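# Move clear prop from casket to bench, close lid

## Task

Lift the transparent prop out of the casket, place it on the bench at a spot outside the casket, and close the casket lid so that it lies flat.

## Robot and tools

Robot: two arms, left_arm and right_arm, each ending in a two-finger gripper. Base poses in the scene frame: left_arm at (+0.006, +0.247, 0) m, quat_wxyz (+1.000, 0, 0, -0.005); right_arm at (+0.037, -0.227, 0) m, quat_wxyz (+1.000, 0, 0, +0.012). A two-camera stand is fixed to the floor behind the arms. A loose object may occasionally get a short push from outside.

Frames: the scene frame has its origin at table-top height, midway between the nominal bases, +z up, +x out across the table, left_arm on the +y side (arm names do not match image sides). Each arm reports its hand pose, targets and wrist-camera pose in its own base frame, and its offsets run along that base's axes, with rotations about the Hand target position. Fixed cameras and the table use the scene frame. The gripper's fingers point along its +z and close along its y; end_effector_position is the point between the pads, roughly 1 cm behind the tips.

Command row: 14 numbers, each in [-1, 1], always for both arms: left dx, dy, dz, rx, ry, rz, opening, then the same seven for right. The six pose numbers are an offset, not a pose: they are measured from that arm's Hand target at the start of the action or move, with 1.0 = 0.6 m or 180 degrees; rx, ry, rz form one rotation vector. A translation longer than 1.0 may be shortened along its direction. Opening is absolute: +1 fully open (0.094 m), -1 closed. Six zeros re-request the current Hand target. An opening of 0 is a real command, so to leave a gripper alone resend its current value (see Tool commands).

execute_actions: actions is a list of actions; each action is a table of at most 15 rows, one row per 1/30 s step; a shorter table repeats its last row to fill 15. Every row of one action counts from the same start pose, and the next action starts again from the new Hand target, so a repeated offset keeps moving. cameras: list of names, ["all"], [] or null; images come only when asked or when actions is empty. Some step readings of end_effector_position are listed.

move: target is one 14-number row or a list of up to 15 rows, all offsets from the same starting Hand targets. speed: m/s, 0.002 to 2.9, default 0.25, turn rate capped at twice that in rad/s; one number or one per target. blend: corner rounding in m for lists (0 = stop at each). opening_speed: rate on the -1..+1 scale per second, at least 0.2; use it to close gently. grip_force: newtons per pad, 10 to 50, one value or one per arm; it persists, and lower forces close slowly. blocking=false returns early while the move runs. Paths are straight, last 0.5 s to 10 s, and do not avoid obstacles or the other arm. Faster moves lag and stray more. Do not route a gripper near its own base; go around. The result adds a "move:" line: done, off_target, moving, held or fault, plus limits (paced = pose clipped, held = steps withheld). Done means at rest within 10 mm and 2 degrees.

wait: seconds 0 to 10; arms keep their last command, a running move continues. stop: brakes a running move. zoom_image: camera (cam_high, cam_low, cam_left_wrist, cam_right_wrist) and region [x0, y0, x1, y1] in image pixels, at most 504 by 504, on the newest image. finished_scene: scene = current scene number (integer, 1 to 2); only call it when the prop sits on the bench and the lid is flat and stays so without the robot.

Results: end_effector_position (m) and end_effector_quat_wxyz in the arm's base frame; Hand target (the last commanded pose after clipping, which the next offset starts from); Tool commands; grip_measured on the opening scale; Joint positions (last value per arm = measured opening in metres); Joint velocities (may say within noise or be absent); joint torques (drive output including gravity, with offsets and noise, wrapping at ±28 N m for the first three); motor temperatures. The controller limits each step's orientation to 40 degrees from the measured one. Friction and load can leave a gripper a few cm off its command; that alone does not mean contact. Resend the target or the missing distance as an offset. A blocked arm keeps pushing until you command it back past its gripper.

Gripping: an empty gripper reads up to ~2.5 mm wide; squeezing a hard part it reads up to ~3 mm (0.064) narrower than the part. Force rises about 1 N per 0.001 below first touch, then jumps to the limit near 20 N. Pads press about 50 to 64 N at full force. To release, command well above grip_measured.

Avoid: dropping the prop or releasing it while moving, slamming the lid, hard hits on fixtures or heavy things, any arm-to-arm contact (including closing on the other arm's fingers), strain on wrist-camera cables (cable contact counts as hand contact), and anything ending up off the table. Avoid arm stops. Watch heat: MOTOR HOT at 75 °C, the arm folds and idles at 90 °C, and goes limp at 100 °C; long holds, stretched reach and pushing against unreachable poses heat motors.

Joint ranges (rad): waist -2.618 to 3.054, shoulder 0.000 to 3.142, elbow 0.000 to 3.142 (straight at 2.901), wrist pitch -1.571 to 1.571, wrist yaw -1.571 to 1.571, wrist roll -2.094 to 2.094.

Cameras, all 896x504, in order: cam_high, cam_low, cam_left_wrist, cam_right_wrist; pinhole+radial calibration is given per camera, fixed ones in the scene frame, wrist ones derived from joint readings and possibly slightly delayed during motion.

Each tool is called as name(argument=value, ...), one argument or row to a line, values as JSON.

## Session

execute_actions(
  actions=[],
)

Scene clock: 0.00 s.
left_arm: end_effector_position=(+0.2504, -0.1719, +0.2883) grip_measured=+1.000 end_effector_quat_wxyz=(+0.595, +0.033, +0.798, -0.087) | right_arm: end_effector_position=(+0.2660, +0.0981, +0.2524) grip_measured=+1.000 end_effector_quat_wxyz=(+0.551, -0.132, +0.819, +0.091)
Joint positions: left_arm=[-1.057 0.866 0.813 -0.366 -0.825 -0.42 0.094] | right_arm=[0.389 0.644 0.683 -0.424 0.061 0.028 0.094]
Joint velocities: within noise
Joint torques (N m): no reading
Motor temperatures (°C): left_arm=[30 27 30 29 27 25 30] | right_arm=[29 28 33 26 30 30 27]
Heat: left arm: 30 °C; right arm: 33 °C.
Hand target: left_arm +0.2497, -0.1695, +0.2896; +0.596, +0.033, +0.798, -0.084 | right_arm +0.2645, +0.0974, +0.2543; +0.552, -0.132, +0.818, +0.090
Tool commands: left_gripper/opening=+1.0 right_gripper/opening=+1.0

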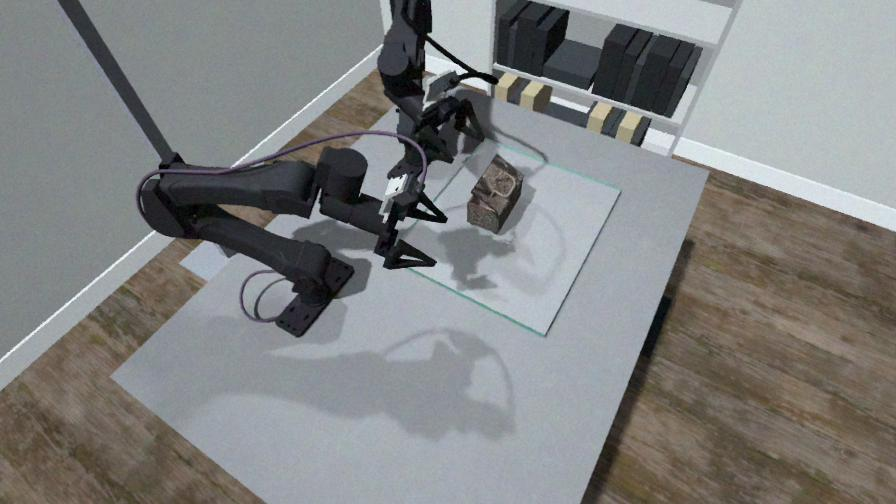

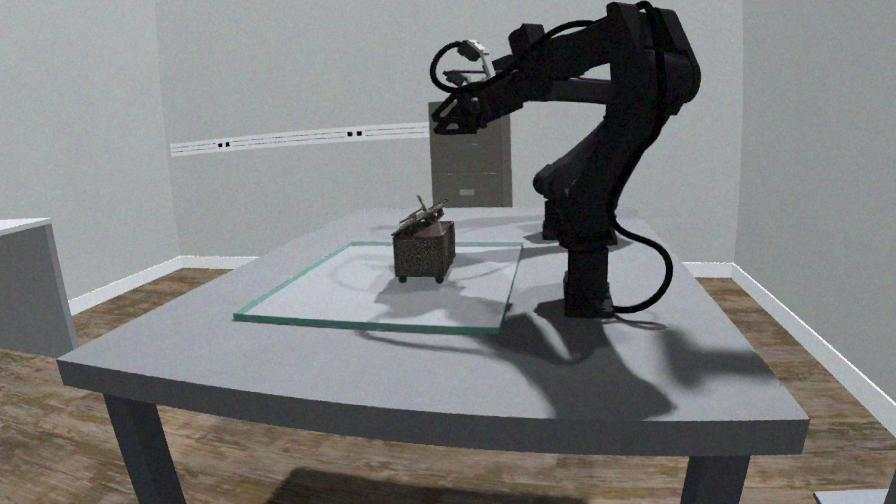

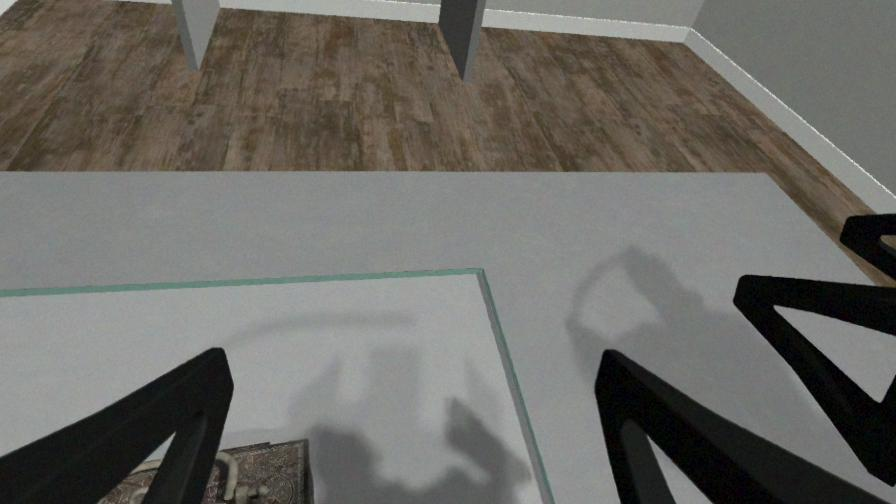

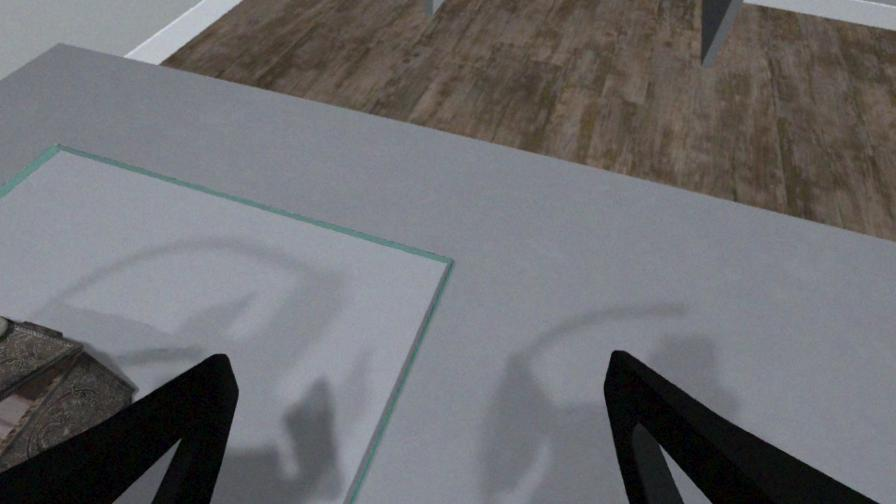

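zoom_image(
  camera="cam_high",
  region=[420, 120, 580, 270],
)

zoom_image(
  camera="cam_low",
  region=[350, 180, 500, 300],
)

Scaled by 3.150 from the camera's 896x504 image, which has a finer 1280x720 frame.

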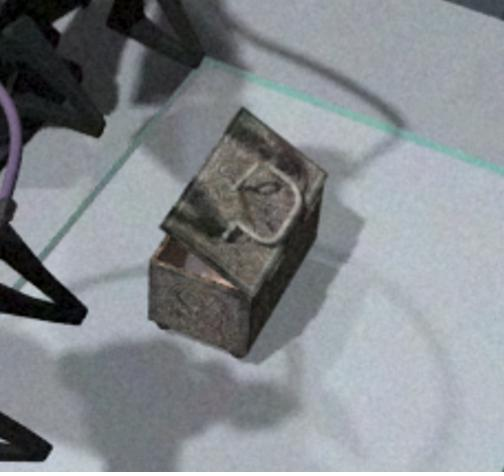

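Scaled by 3.360 from the camera's 896x504 image, which has a finer 1280x720 frame.

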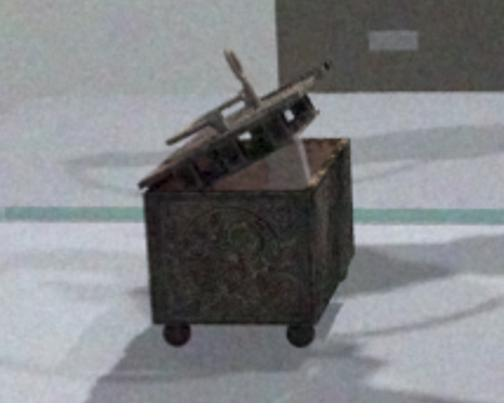

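move(
  target=[-0.083,0.35,-0.017,0.0882,0.1068,-0.2041,1,-0.136,0.306,-0.227,0.0539,-0.0791,0.1738,-1],
  cameras=["all"],
)

Scene clock: 83.70 s.
left_arm: end_effector_position=(+0.2016, +0.0456, +0.2700) grip_measured=+1.000 end_effector_quat_wxyz=(+0.400, +0.287, +0.869, -0.054) | right_arm: end_effector_position=(+0.1849, +0.2839, +0.1208) grip_measured=-0.993 end_effector_quat_wxyz=(+0.612, -0.309, +0.668, +0.289)
Joint positions: left_arm=[0.896 1.055 1.273 -1.553 0.805 1.435 0.094] | right_arm=[1.12 1.555 0.049 1.42 0.244 0.028 0]
Joint torques (N m): left_arm=[-0.75 -0.92 6.64 0.62 0.51 0.1] | right_arm=[0.53 -2.73 2.65 2.32 0.1 -0.07]
Motor temperatures (°C): left_arm=[30 27 32 33 27 25 30] | right_arm=[29 27 36 35 29 30 27]
Heat: left arm: 33 °C; right arm: 36 °C.
Hand target: left_arm +0.1999, +0.0405, +0.2794; +0.390, +0.347, +0.838, -0.162 | right_arm +0.1828, +0.2810, +0.1181; +0.612, -0.310, +0.668, +0.287
Off the commanded pose: left_arm 0.011 m, 15 deg | right_arm 0.004 m, 0 deg.
joint sent to its limit (left arm) — joint 4 (wrist pitch), lower limit. The joint targets are off in orientation, not in position.
move: off_target (left_arm)
camera_calibration:
cam_left_wrist: T_world_to_cam=[[-0.533118, -0.841432, -0.0881878, 0.162606], [-0.791709, 0.532915, -0.298661, 0.249275], [0.2983, -0.0894024, -0.950276, 0.311781], [0, 0, 0, 1]] pos_world=[0.191037, 0.0318533, 0.385067]
cam_right_wrist: T_world_to_cam=[[0.749141, -0.662382, 0.00619451, 0.0404], [-0.385702, -0.443786, -0.808881, 0.330509], [0.538537, 0.603576, -0.58794, -0.0870594], [0, 0, 0, 1]] pos_world=[0.144097, 0.225982, 0.215906]

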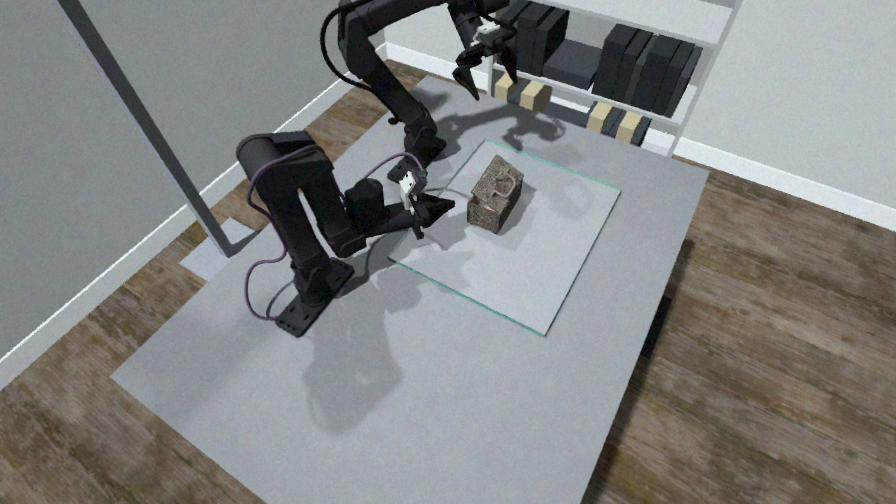

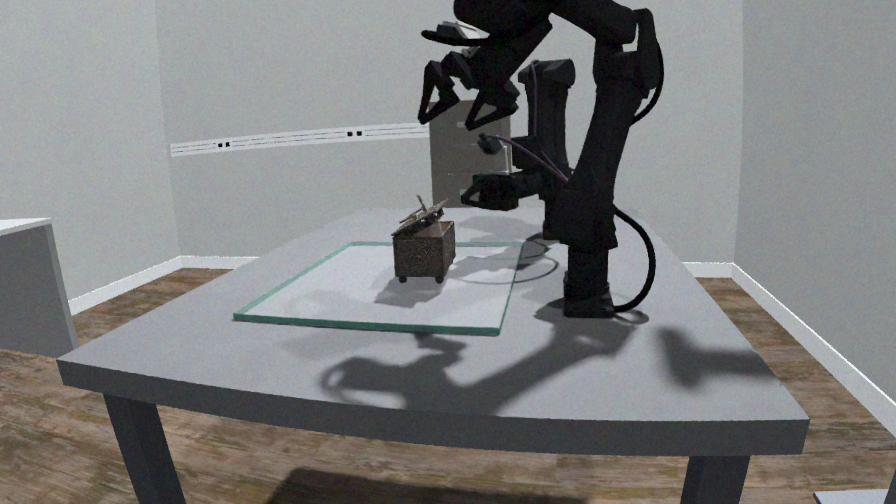

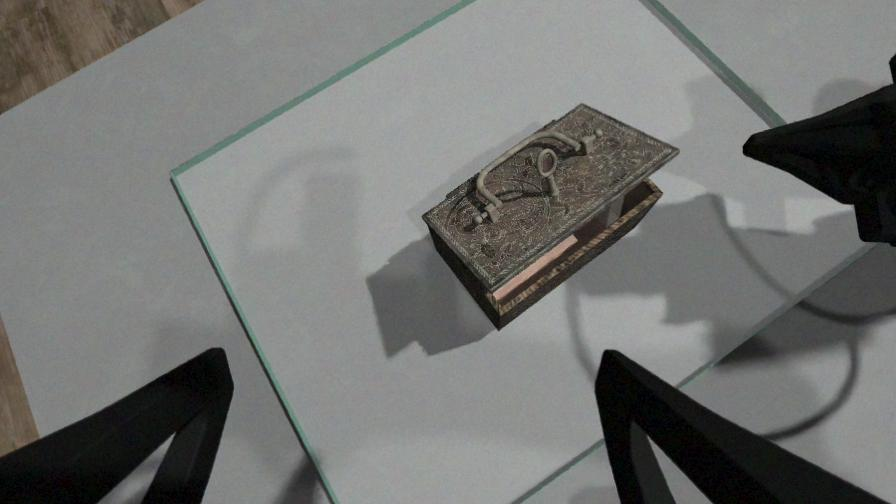

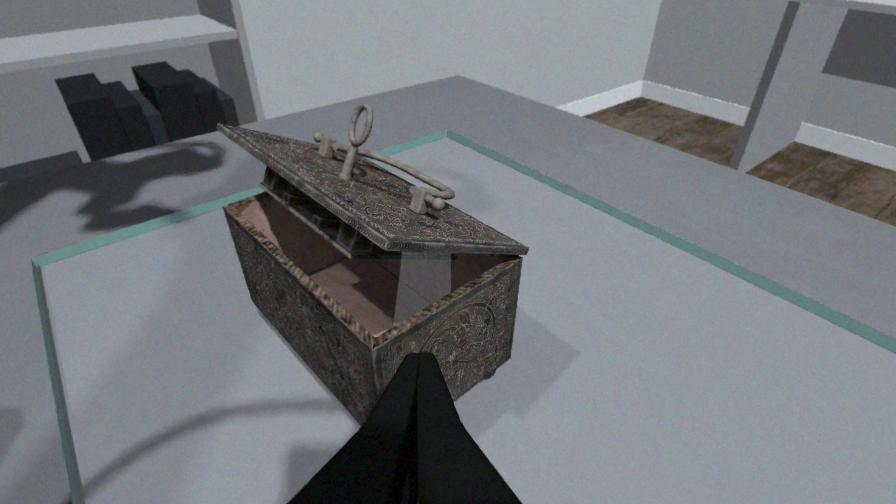

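zoom_image(
  camera="cam_right_wrist",
  region=[210, 90, 540, 440],
)

zoom_image(
  camera="cam_left_wrist",
  region=[410, 90, 690, 340],
)

Scaled by 1.440 from the camera's 896x504 image, which has a finer 1280x720 frame.

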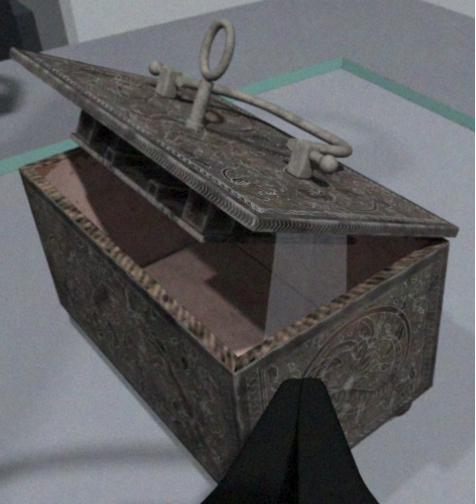

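Scaled by 1.800 from the camera's 896x504 image, which has a finer 1280x720 frame.

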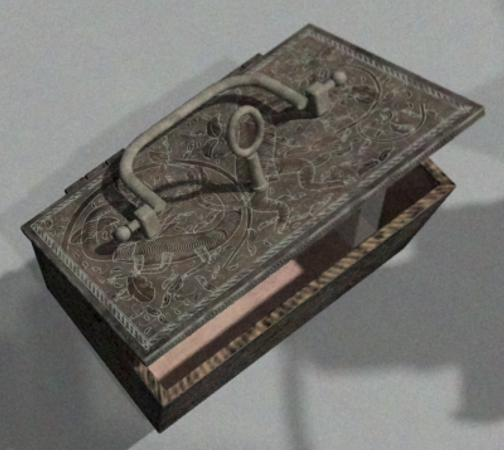

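move(
  target=[0.1375,-0.178,-0.099,0.0713,0.1868,0.2605,0.2,0,0,0,0,0,0,-1],
  cameras=["cam_low","cam_left_wrist","cam_right_wrist"],
)

Scene clock: 178.67 s.
left_arm: end_effector_position=(+0.2796, -0.0662, +0.2156) grip_measured=+0.202 end_effector_quat_wxyz=(+0.127, -0.028, +0.992, -0.002) | right_arm: end_effector_position=(+0.1849, +0.2839, +0.1211) grip_measured=-0.993 end_effector_quat_wxyz=(+0.612, -0.309, +0.668, +0.289)
Joint positions: left_arm=[-0.282 1.446 1.519 -1.401 -0.074 -0.33 0.056] | right_arm=[1.12 1.555 0.049 1.421 0.244 0.028 0]
Joint torques (N m): left_arm=[-0.64 -2.86 7.17 0.77 -0.18 -0.11] | right_arm=[0.51 -2.77 2.67 2.35 0.1 -0.07]
Heat: left arm: 33 °C; right arm: 39 °C.
Hand target: left_arm +0.2825, -0.0663, +0.2199; +0.131, -0.030, +0.991, +0.005 | right_arm +0.1828, +0.2810, +0.1181; +0.612, -0.310, +0.668, +0.287
Off the commanded pose: left_arm 0.005 m, 1 deg | right_arm 0.005 m, 0 deg.
move: done
camera_calibration:
cam_left_wrist: T_world_to_cam=[[0.0936915, -0.99466, 0.0432791, -0.108585], [-0.961366, -0.0790828, 0.263668, 0.240065], [-0.258838, -0.0663105, -0.963642, 0.387137], [0, 0, 0, 1]] pos_world=[0.34117, -0.0633485, 0.314464]
cam_right_wrist: T_world_to_cam=[[0.749202, -0.662311, 0.00627866, 0.040364], [-0.385014, -0.4432, -0.80953, 0.330575], [0.538943, 0.604084, -0.587045, -0.0871342], [0, 0, 0, 1]] pos_world=[0.143996, 0.225881, 0.216205]
Images, in order (width x height): cam_low 896x504, cam_left_wrist 896x504, cam_right_wrist 896x504.

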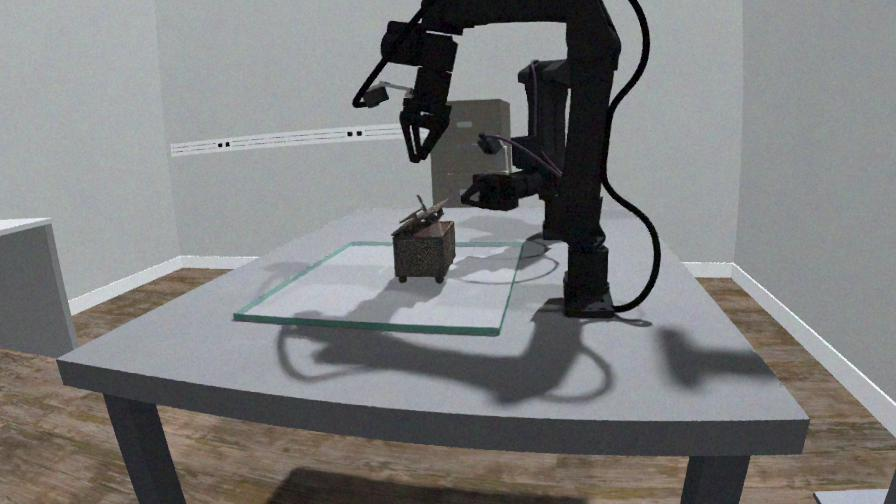

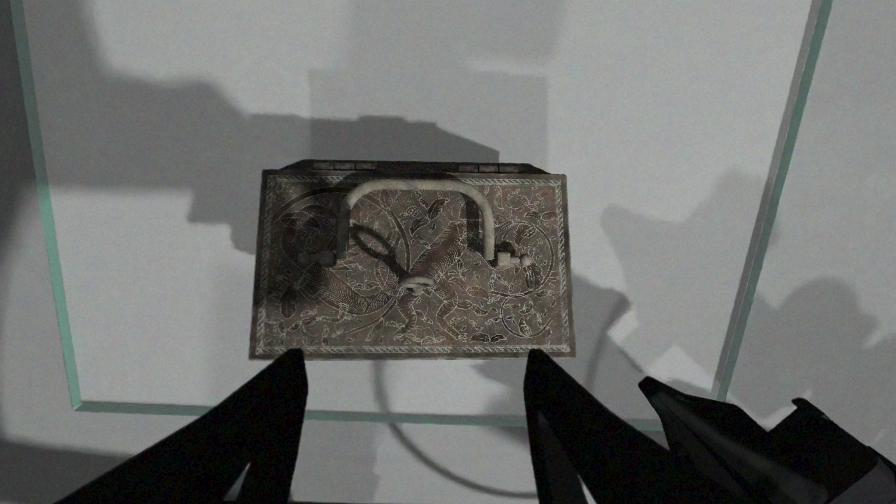

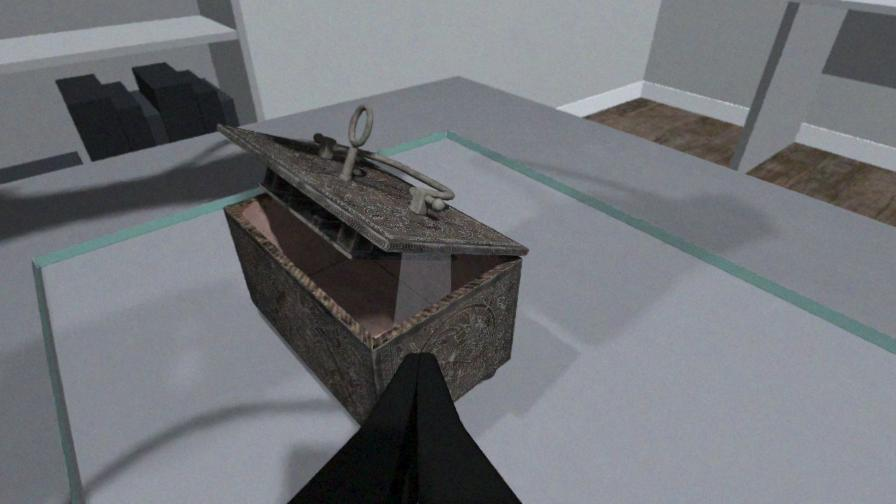

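move(
  target=[
    [0.0033,0.002,-0.1225,0,0,0,0.2,0,0,0,0,0,0,-1],
    [0.0033,0.002,-0.1225,0,0,0,-1,0,0,0,0,0,0,-1],
    [0.0442,0.002,-0.1075,0,0,0,-1,0,0,0,0,0,0,-1],
  ],
  speed=[0.15,0.15,0.06],
  grip_force=[25,50],
  cameras=["cam_low","cam_left_wrist","cam_right_wrist"],
)

Scene clock: 201.03 s.
left_arm: end_effector_position=(+0.2943, -0.0649, +0.1474) grip_measured=-0.716 end_effector_quat_wxyz=(+0.109, -0.029, +0.994, +0.008) | right_arm: end_effector_position=(+0.1849, +0.2839, +0.1211) grip_measured=-0.993 end_effector_quat_wxyz=(+0.612, -0.309, +0.668, +0.289)
Joint positions: left_arm=[-0.267 1.489 1.29 -1.168 -0.079 -0.317 0.013] | right_arm=[1.12 1.555 0.049 1.421 0.244 0.028 0]
Joint torques (N m): left_arm=[0.65 -3.41 8.06 1.06 -0.07 0.06] | right_arm=[0.53 -2.73 2.67 2.34 0.1 -0.07]
Motor temperatures (°C): left_arm=[29 28 33 30 27 25 29] | right_arm=[28 28 33 40 29 30 27]
Heat: left arm: 33 °C; right arm: 40 °C.
Hand target: left_arm +0.3089, -0.0652, +0.1555; +0.131, -0.030, +0.991, +0.004 | right_arm +0.1828, +0.2810, +0.1181; +0.612, -0.310, +0.668, +0.287
Off the commanded pose: left_arm 0.017 m, 3 deg | right_arm 0.005 m, 0 deg.
grip_force (N): 25, 50
move: off_target (left_arm)
camera_calibration:
cam_left_wrist: T_world_to_cam=[[0.0985696, -0.994889, 0.0219019, -0.103984], [-0.950988, -0.087692, 0.296533, 0.263813], [-0.293097, -0.0500576, -0.954771, 0.33511], [0, 0, 0, 1]] pos_world=[0.359353, -0.0635437, 0.244002]
cam_right_wrist: T_world_to_cam=[[0.749202, -0.662311, 0.00627866, 0.040364], [-0.385014, -0.4432, -0.80953, 0.330575], [0.538943, 0.604084, -0.587045, -0.0871342], [0, 0, 0, 1]] pos_world=[0.143996, 0.225881, 0.216205]
Images, in order (width x height): cam_low 896x504, cam_left_wrist 896x504, cam_right_wrist 896x504.

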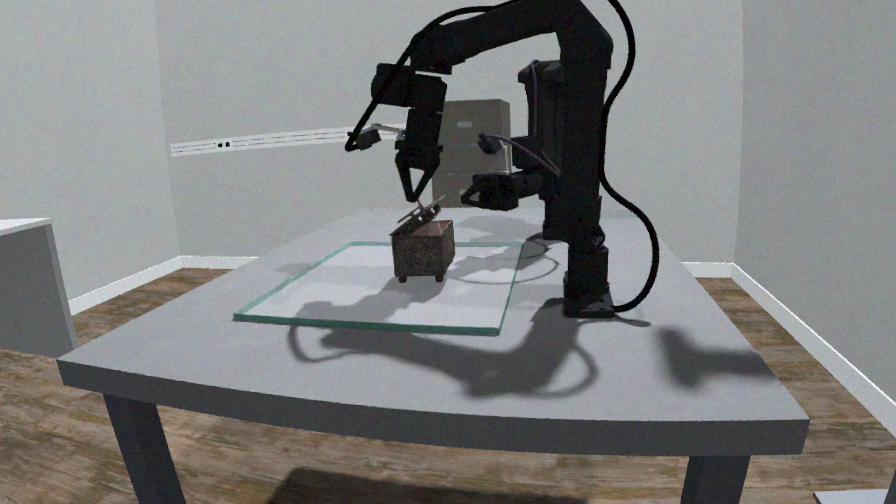

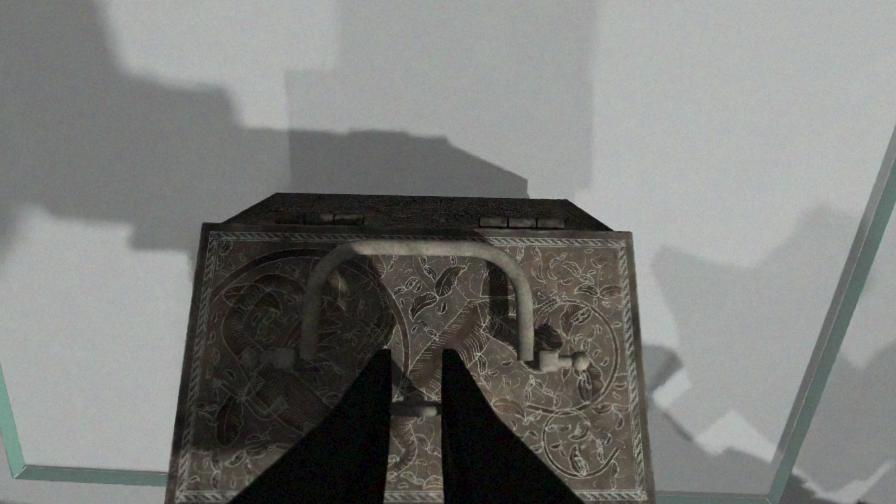

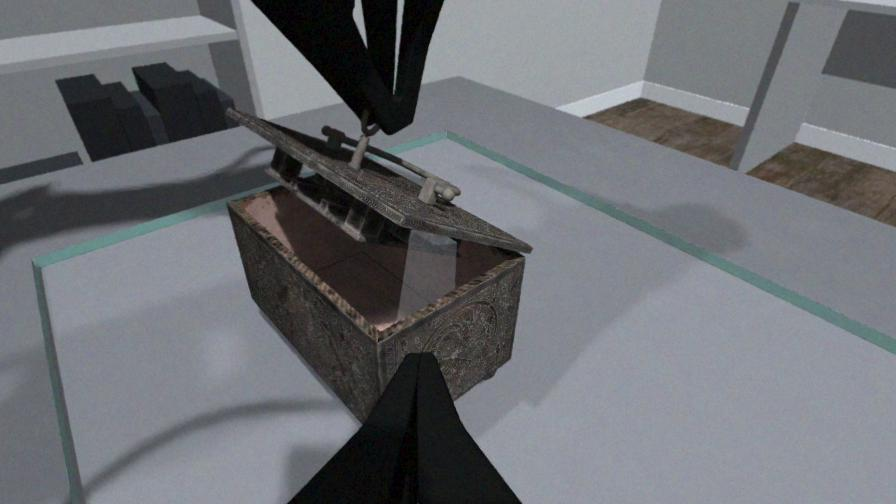

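move(
  target=[
    [0.03,0,0.012,0,0.05,0,-1,0,0,0,0,0,0,-1],
    [0.06,0,0.01,0,0.1,0,-1,0,0,0,0,0,0,-1],
  ],
  speed=0.06,
  blend=0.01,
  cameras=["cam_low","cam_left_wrist","cam_right_wrist"],
)

Scene clock: 210.47 s.
left_arm: end_effector_position=(+0.3345, -0.0646, +0.1562) grip_measured=-0.717 end_effector_quat_wxyz=(-0.039, -0.026, +0.999, +0.017) | right_arm: end_effector_position=(+0.1849, +0.2839, +0.1211) grip_measured=-0.993 end_effector_quat_wxyz=(+0.612, -0.309, +0.668, +0.289)
Joint positions: left_arm=[-0.202 1.93 1.85 -1.574 -0.016 -0.255 0.013] | right_arm=[1.12 1.555 0.049 1.421 0.244 0.028 0]
Joint torques (N m): left_arm=[0.66 -6.68 8.08 0.17 0.1 0.01] | right_arm=[0.53 -2.73 2.67 2.35 0.1 -0.06]
Heat: left arm: 34 °C; right arm: 40 °C.
Hand target: left_arm +0.3449, -0.0651, +0.1614; -0.026, -0.029, +0.999, +0.009 | right_arm +0.1828, +0.2810, +0.1181; +0.612, -0.310, +0.668, +0.287
Off the commanded pose: left_arm 0.012 m, 2 deg | right_arm 0.005 m, 0 deg.
joint read past its limit (left arm) — joint 4 (wrist pitch), lower limit.
joint sent to its limit (left arm) — joint 4 (wrist pitch), lower limit. The joint targets still meet the commanded pose.
grip_force (N): 25, 50
move: off_target (left_arm)
camera_calibration:
cam_left_wrist: T_world_to_cam=[[0.0978922, -0.995032, -0.018097, -0.10127], [-0.822723, -0.091145, 0.561087, 0.215049], [-0.559949, -0.0400373, -0.827559, 0.425273], [0, 0, 0, 1]] pos_world=[0.424971, -0.0641398, 0.229445]
cam_right_wrist: T_world_to_cam=[[0.749202, -0.662311, 0.00627866, 0.040364], [-0.385014, -0.4432, -0.80953, 0.330575], [0.538943, 0.604084, -0.587045, -0.0871342], [0, 0, 0, 1]] pos_world=[0.143996, 0.225881, 0.216205]
Images, in order (width x height): cam_low 896x504, cam_left_wrist 896x504, cam_right_wrist 896x504.

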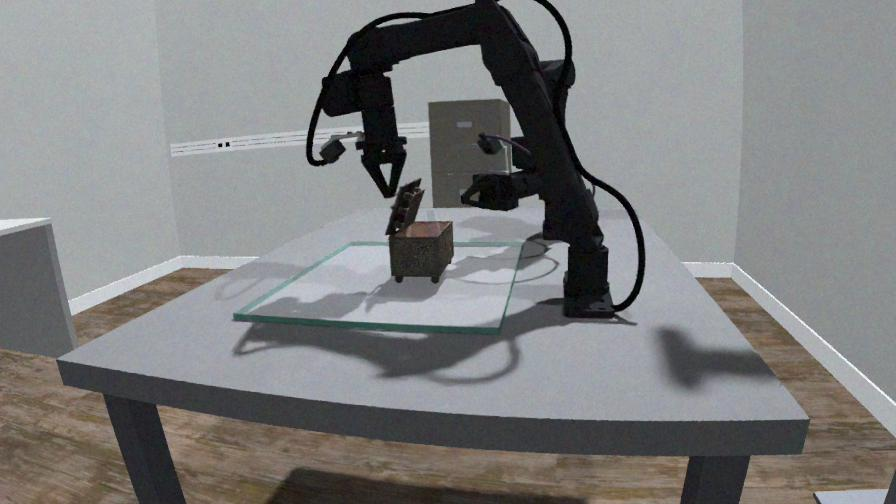

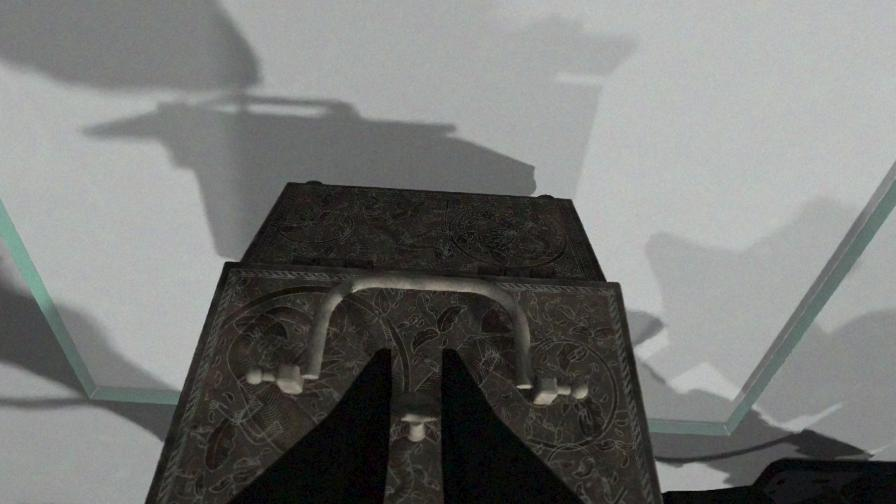

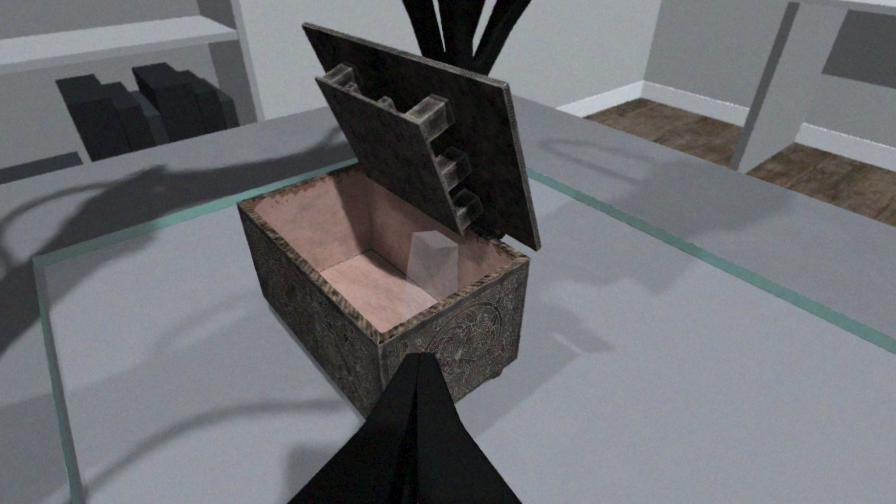

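zoom_image(
  camera="cam_right_wrist",
  region=[340, 180, 540, 380],
)

zoom_image(
  camera="cam_high",
  region=[440, 130, 560, 250],
)

Scaled by 2.520 from the camera's 896x504 image, which has a finer 1280x720 frame.

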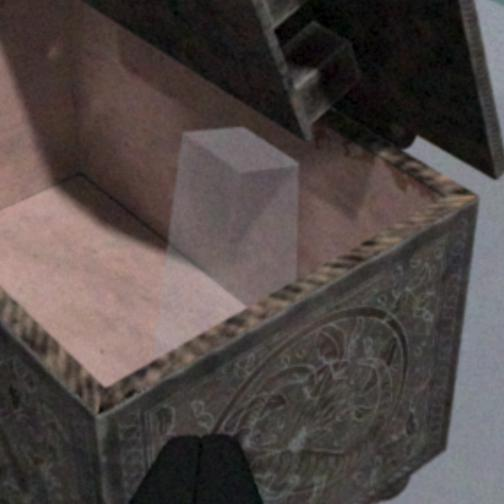

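This scene's latest camera images include none from cam_high. They are from: cam_low, cam_left_wrist, cam_right_wrist. cam_high's image comes with the result of a call that names it in "cameras".

move(
  target=[
    [0,0,0,0,0,0,-1,0,0,0.12,0,0,0,0.1],
    [0,0,0,0,0,0,-1,0.0955,0.065,0.12,-0.2797,0.1321,0.1491,0.1],
  ],
  blend=[0.02,0],
  cameras=["all"],
)

Scene clock: 257.63 s.
left_arm: end_effector_position=(+0.3345, -0.0646, +0.1563) grip_measured=-0.717 end_effector_quat_wxyz=(-0.039, -0.026, +0.999, +0.017) | right_arm: end_effector_position=(+0.2378, +0.3180, +0.1875) grip_measured=+0.099 end_effector_quat_wxyz=(+0.203, -0.613, +0.746, +0.161)
Joint positions: left_arm=[-0.202 1.93 1.85 -1.575 -0.016 -0.255 0.013] | right_arm=[0.807 1.628 1.485 -0.97 -0.265 -0.507 0.052]
Joint torques (N m): left_arm=[0.64 -6.65 8.06 0.16 0.1 0.02] | right_arm=[-0.57 -5.78 10.3 1.05 -0.24 -0.14]
Heat: left arm: 35 °C; right arm: 41 °C.
Hand target: left_arm +0.3449, -0.0651, +0.1615; -0.026, -0.029, +0.999, +0.009 | right_arm +0.2403, +0.3200, +0.1901; +0.200, -0.615, +0.745, +0.164
Off the commanded pose: left_arm 0.012 m, 2 deg | right_arm 0.004 m, 1 deg.
joint read past its limit (left arm) — joint 4 (wrist pitch), lower limit.
joint sent to its limit (left arm) — joint 4 (wrist pitch), lower limit. The joint targets still meet the commanded pose.
grip_force (N): 25, 50
move: off_target (left_arm)
camera_calibration:
cam_left_wrist: T_world_to_cam=[[0.0975278, -0.995068, -0.018087, -0.101217], [-0.822764, -0.0908385, 0.561077, 0.215023], [-0.559953, -0.0398393, -0.827566, 0.425368], [0, 0, 0, 1]] pos_world=[0.424971, -0.0642395, 0.229545]
cam_right_wrist: T_world_to_cam=[[0.978876, -0.200578, 0.0396287, -0.184745], [-0.201481, -0.979284, 0.0202282, 0.391091], [0.0347504, -0.0277853, -0.99901, 0.300738], [0, 0, 0, 1]] pos_world=[0.249189, 0.354289, 0.29985]

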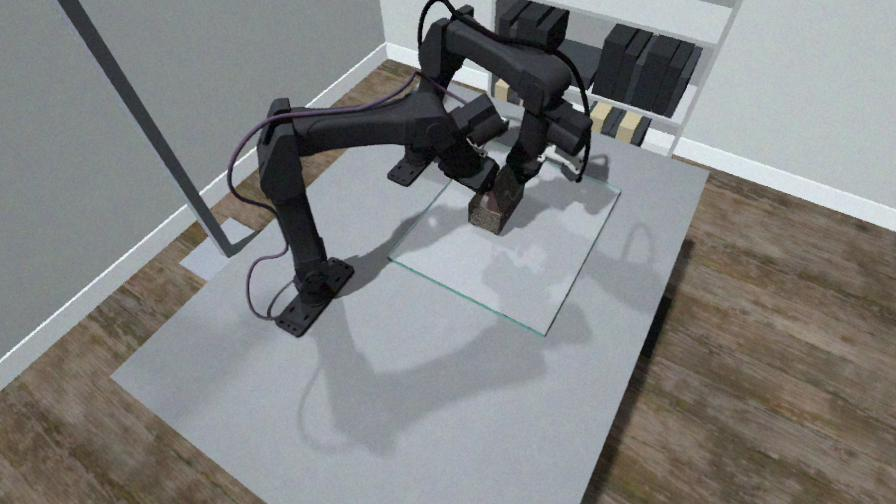

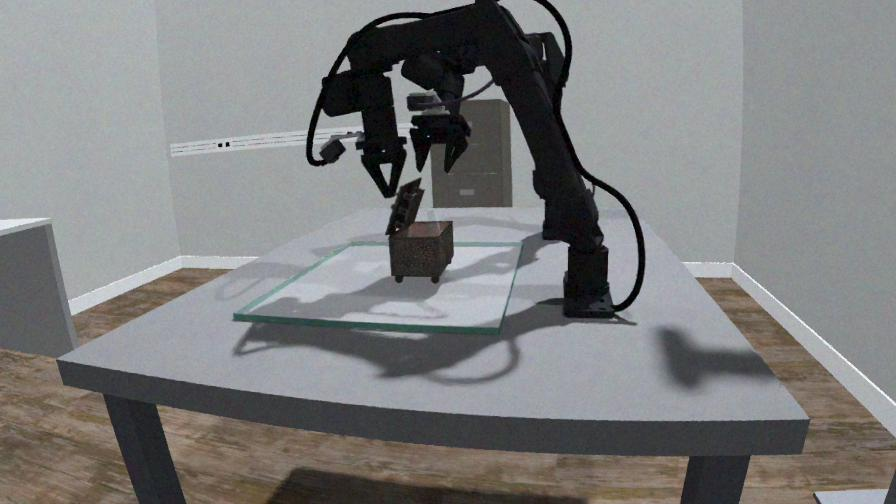

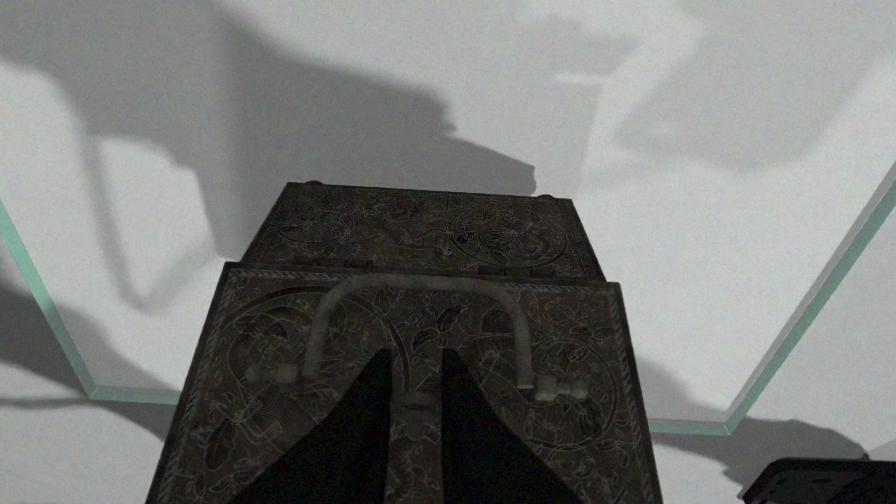

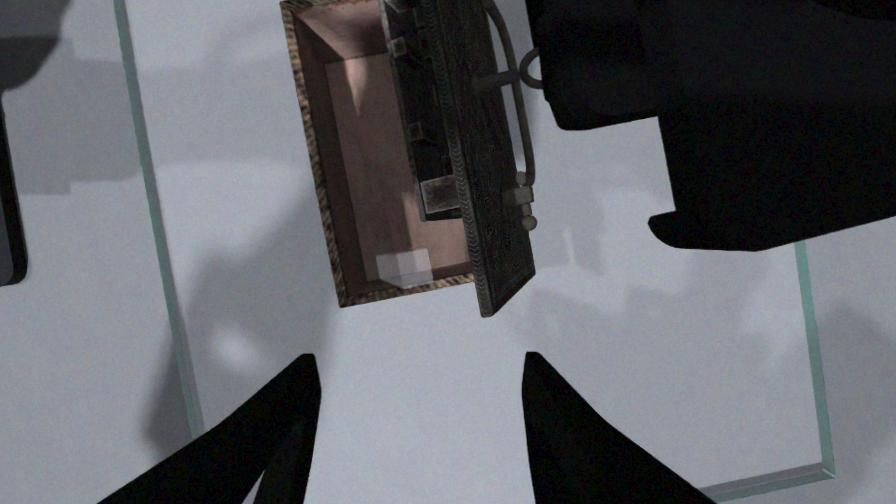

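zoom_image(
  camera="cam_right_wrist",
  region=[300, 170, 500, 330],
)

Scaled by 2.520 from the camera's 896x504 image, which has a finer 1280x720 frame.

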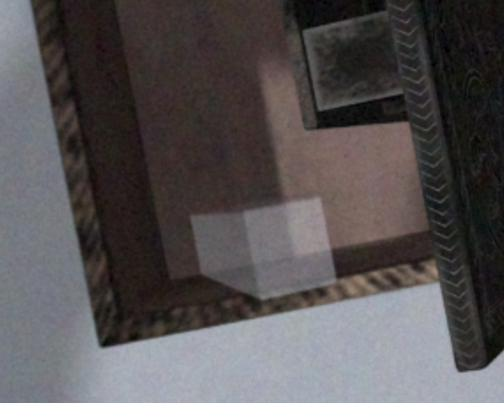

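move(
  target=[0.05,0,-0.02,0,0,0,-1,0,0,0,0,0,0,0.1],
  speed=0.06,
  cameras=["cam_low","cam_right_wrist"],
)

Scene clock: 307.07 s.
left_arm: end_effector_position=(+0.3615, -0.0645, +0.1507) grip_measured=-0.717 end_effector_quat_wxyz=(-0.037, -0.028, +0.999, +0.015) | right_arm: end_effector_position=(+0.2376, +0.3179, +0.1874) grip_measured=+0.099 end_effector_quat_wxyz=(+0.203, -0.613, +0.746, +0.161)
Joint positions: left_arm=[-0.186 2.039 1.983 -1.594 -0.014 -0.243 0.013] | right_arm=[0.807 1.628 1.485 -0.97 -0.265 -0.507 0.052]
Joint torques (N m): left_arm=[0.54 -6.74 7.32 0.39 0.08 0.04] | right_arm=[-0.58 -5.78 10.32 1.04 -0.25 -0.11]
Motor temperatures (°C): left_arm=[29 30 36 29 26 25 30] | right_arm=[28 30 38 37 29 30 27]
Heat: left arm: 36 °C; right arm: 38 °C.
Hand target: left_arm +0.3749, -0.0652, +0.1494; -0.026, -0.029, +0.999, +0.009 | right_arm +0.2402, +0.3200, +0.1901; +0.200, -0.615, +0.745, +0.164
Off the commanded pose: left_arm 0.013 m, 1 deg | right_arm 0.004 m, 1 deg.
joint read past its limit (left arm) — joint 4 (wrist pitch), lower limit.
joint sent to its limit (left arm) — joint 4 (wrist pitch), lower limit. The joint targets still meet the commanded pose.
grip_force (N): 25, 50
move: off_target (left_arm)
camera_calibration:
cam_right_wrist: T_world_to_cam=[[0.97895, -0.200252, 0.0394483, -0.184743], [-0.201172, -0.979333, 0.0208834, 0.39072], [0.0344511, -0.0283797, -0.999003, 0.300921], [0, 0, 0, 1]] pos_world=[0.249089, 0.35419, 0.299749]
Images, in order (width x height): cam_low 896x504, cam_right_wrist 896x504.

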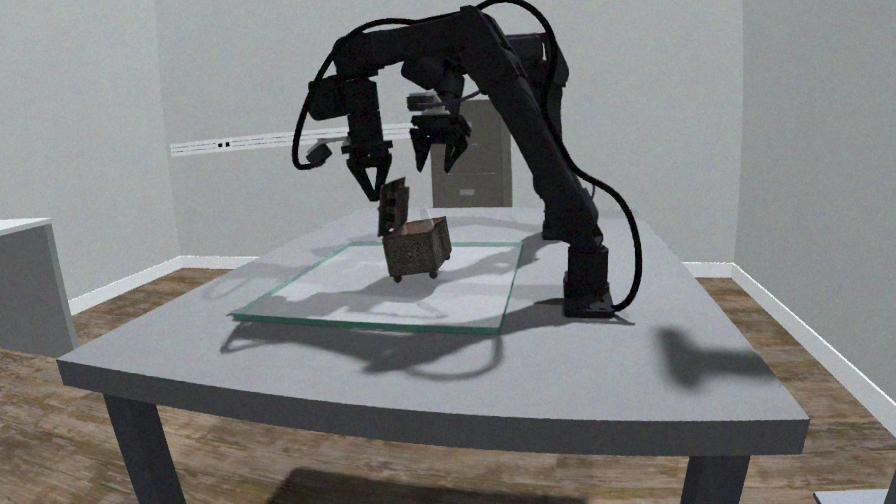

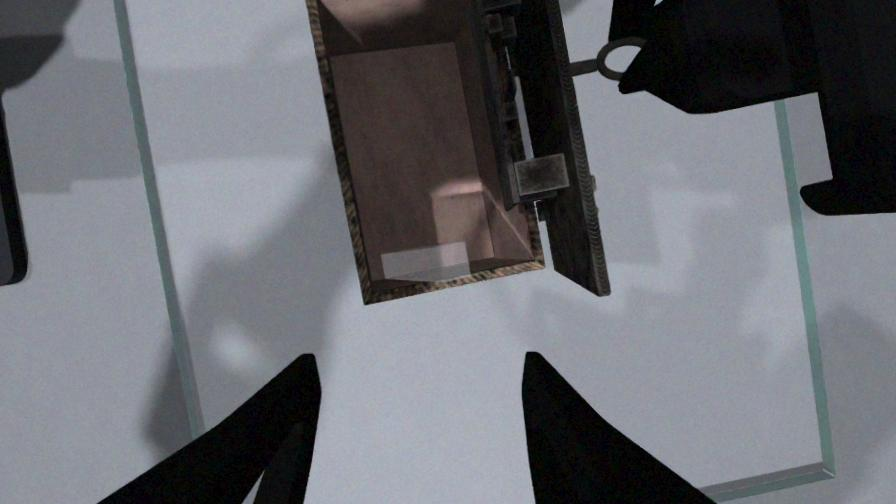

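zoom_image(
  camera="cam_low",
  region=[350, 160, 500, 300],
)

zoom_image(
  camera="cam_right_wrist",
  region=[300, 100, 660, 330],
)

Scaled by 3.360 from the camera's 896x504 image, which has a finer 1280x720 frame.

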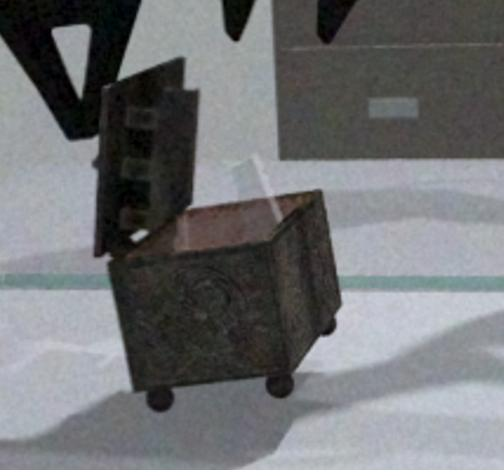

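Scaled by 1.400 from the camera's 896x504 image, which has a finer 1280x720 frame.

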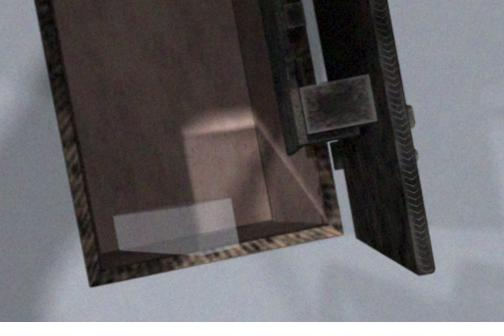

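move(
  target=[-0.032,0,0.012,0,0,0,-1,0,0,0,0,0,0,0.1],
  speed=0.04,
  cameras=["cam_low","cam_right_wrist"],
)

zoom_image(
  camera="cam_low",
  region=[350, 160, 500, 300],
)

zoom_image(
  camera="cam_right_wrist",
  region=[300, 100, 660, 330],
)

Scene clock: 320.37 s.
left_arm: end_effector_position=(+0.3558, -0.0642, +0.1506) grip_measured=-0.717 end_effector_quat_wxyz=(-0.039, -0.028, +0.999, +0.013) | right_arm: end_effector_position=(+0.2376, +0.3179, +0.1874) grip_measured=+0.099 end_effector_quat_wxyz=(+0.203, -0.613, +0.746, +0.161)
Joint positions: left_arm=[-0.186 2.017 1.95 -1.587 -0.01 -0.243 0.013] | right_arm=[0.807 1.628 1.485 -0.97 -0.265 -0.507 0.052]
Joint torques (N m): left_arm=[-0.14 -10.39 3.78 0.31 0.04 -0.05] | right_arm=[-0.55 -5.79 10.33 1.04 -0.25 -0.11]
Heat: left arm: 36 °C; right arm: 38 °C.
Hand target: left_arm +0.3556, -0.0652, +0.1566; -0.026, -0.029, +0.999, +0.009 | right_arm +0.2402, +0.3200, +0.1901; +0.200, -0.615, +0.745, +0.164
Off the commanded pose: left_arm 0.006 m, 2 deg | right_arm 0.004 m, 1 deg.
joint read past its limit (left arm) — joint 4 (wrist pitch), lower limit.
joint sent to its limit (left arm) — joint 4 (wrist pitch), lower limit. The joint targets still meet the commanded pose.
grip_force (N): 25, 50
move: done
camera_calibration:
cam_right_wrist: T_world_to_cam=[[0.97895, -0.200252, 0.0394483, -0.184743], [-0.201172, -0.979333, 0.0208834, 0.39072], [0.0344511, -0.0283797, -0.999003, 0.300921], [0, 0, 0, 1]] pos_world=[0.249089, 0.35419, 0.299749]
Images, in order (width x height): cam_low 896x504, cam_right_wrist 896x504.

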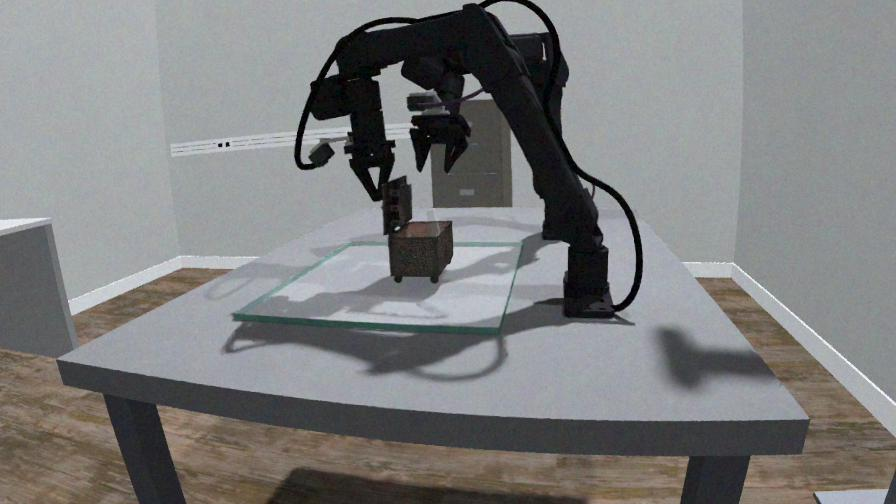

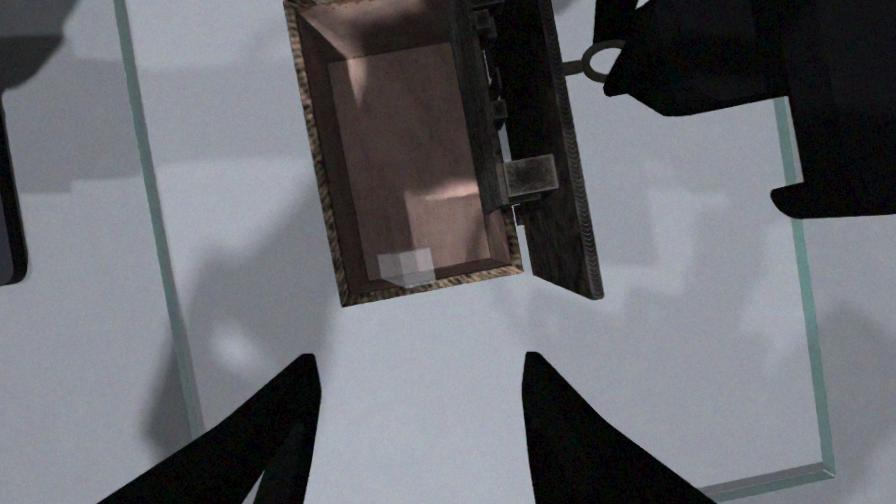

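Scaled by 3.360 from the camera's 896x504 image, which has a finer 1280x720 frame.

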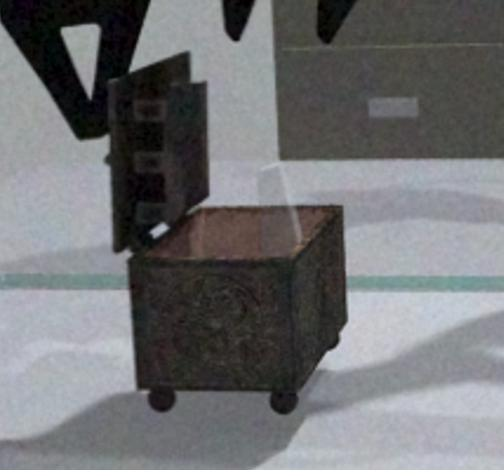

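Scaled by 1.400 from the camera's 896x504 image, which has a finer 1280x720 frame.

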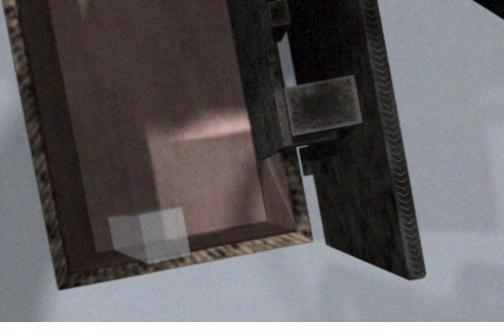

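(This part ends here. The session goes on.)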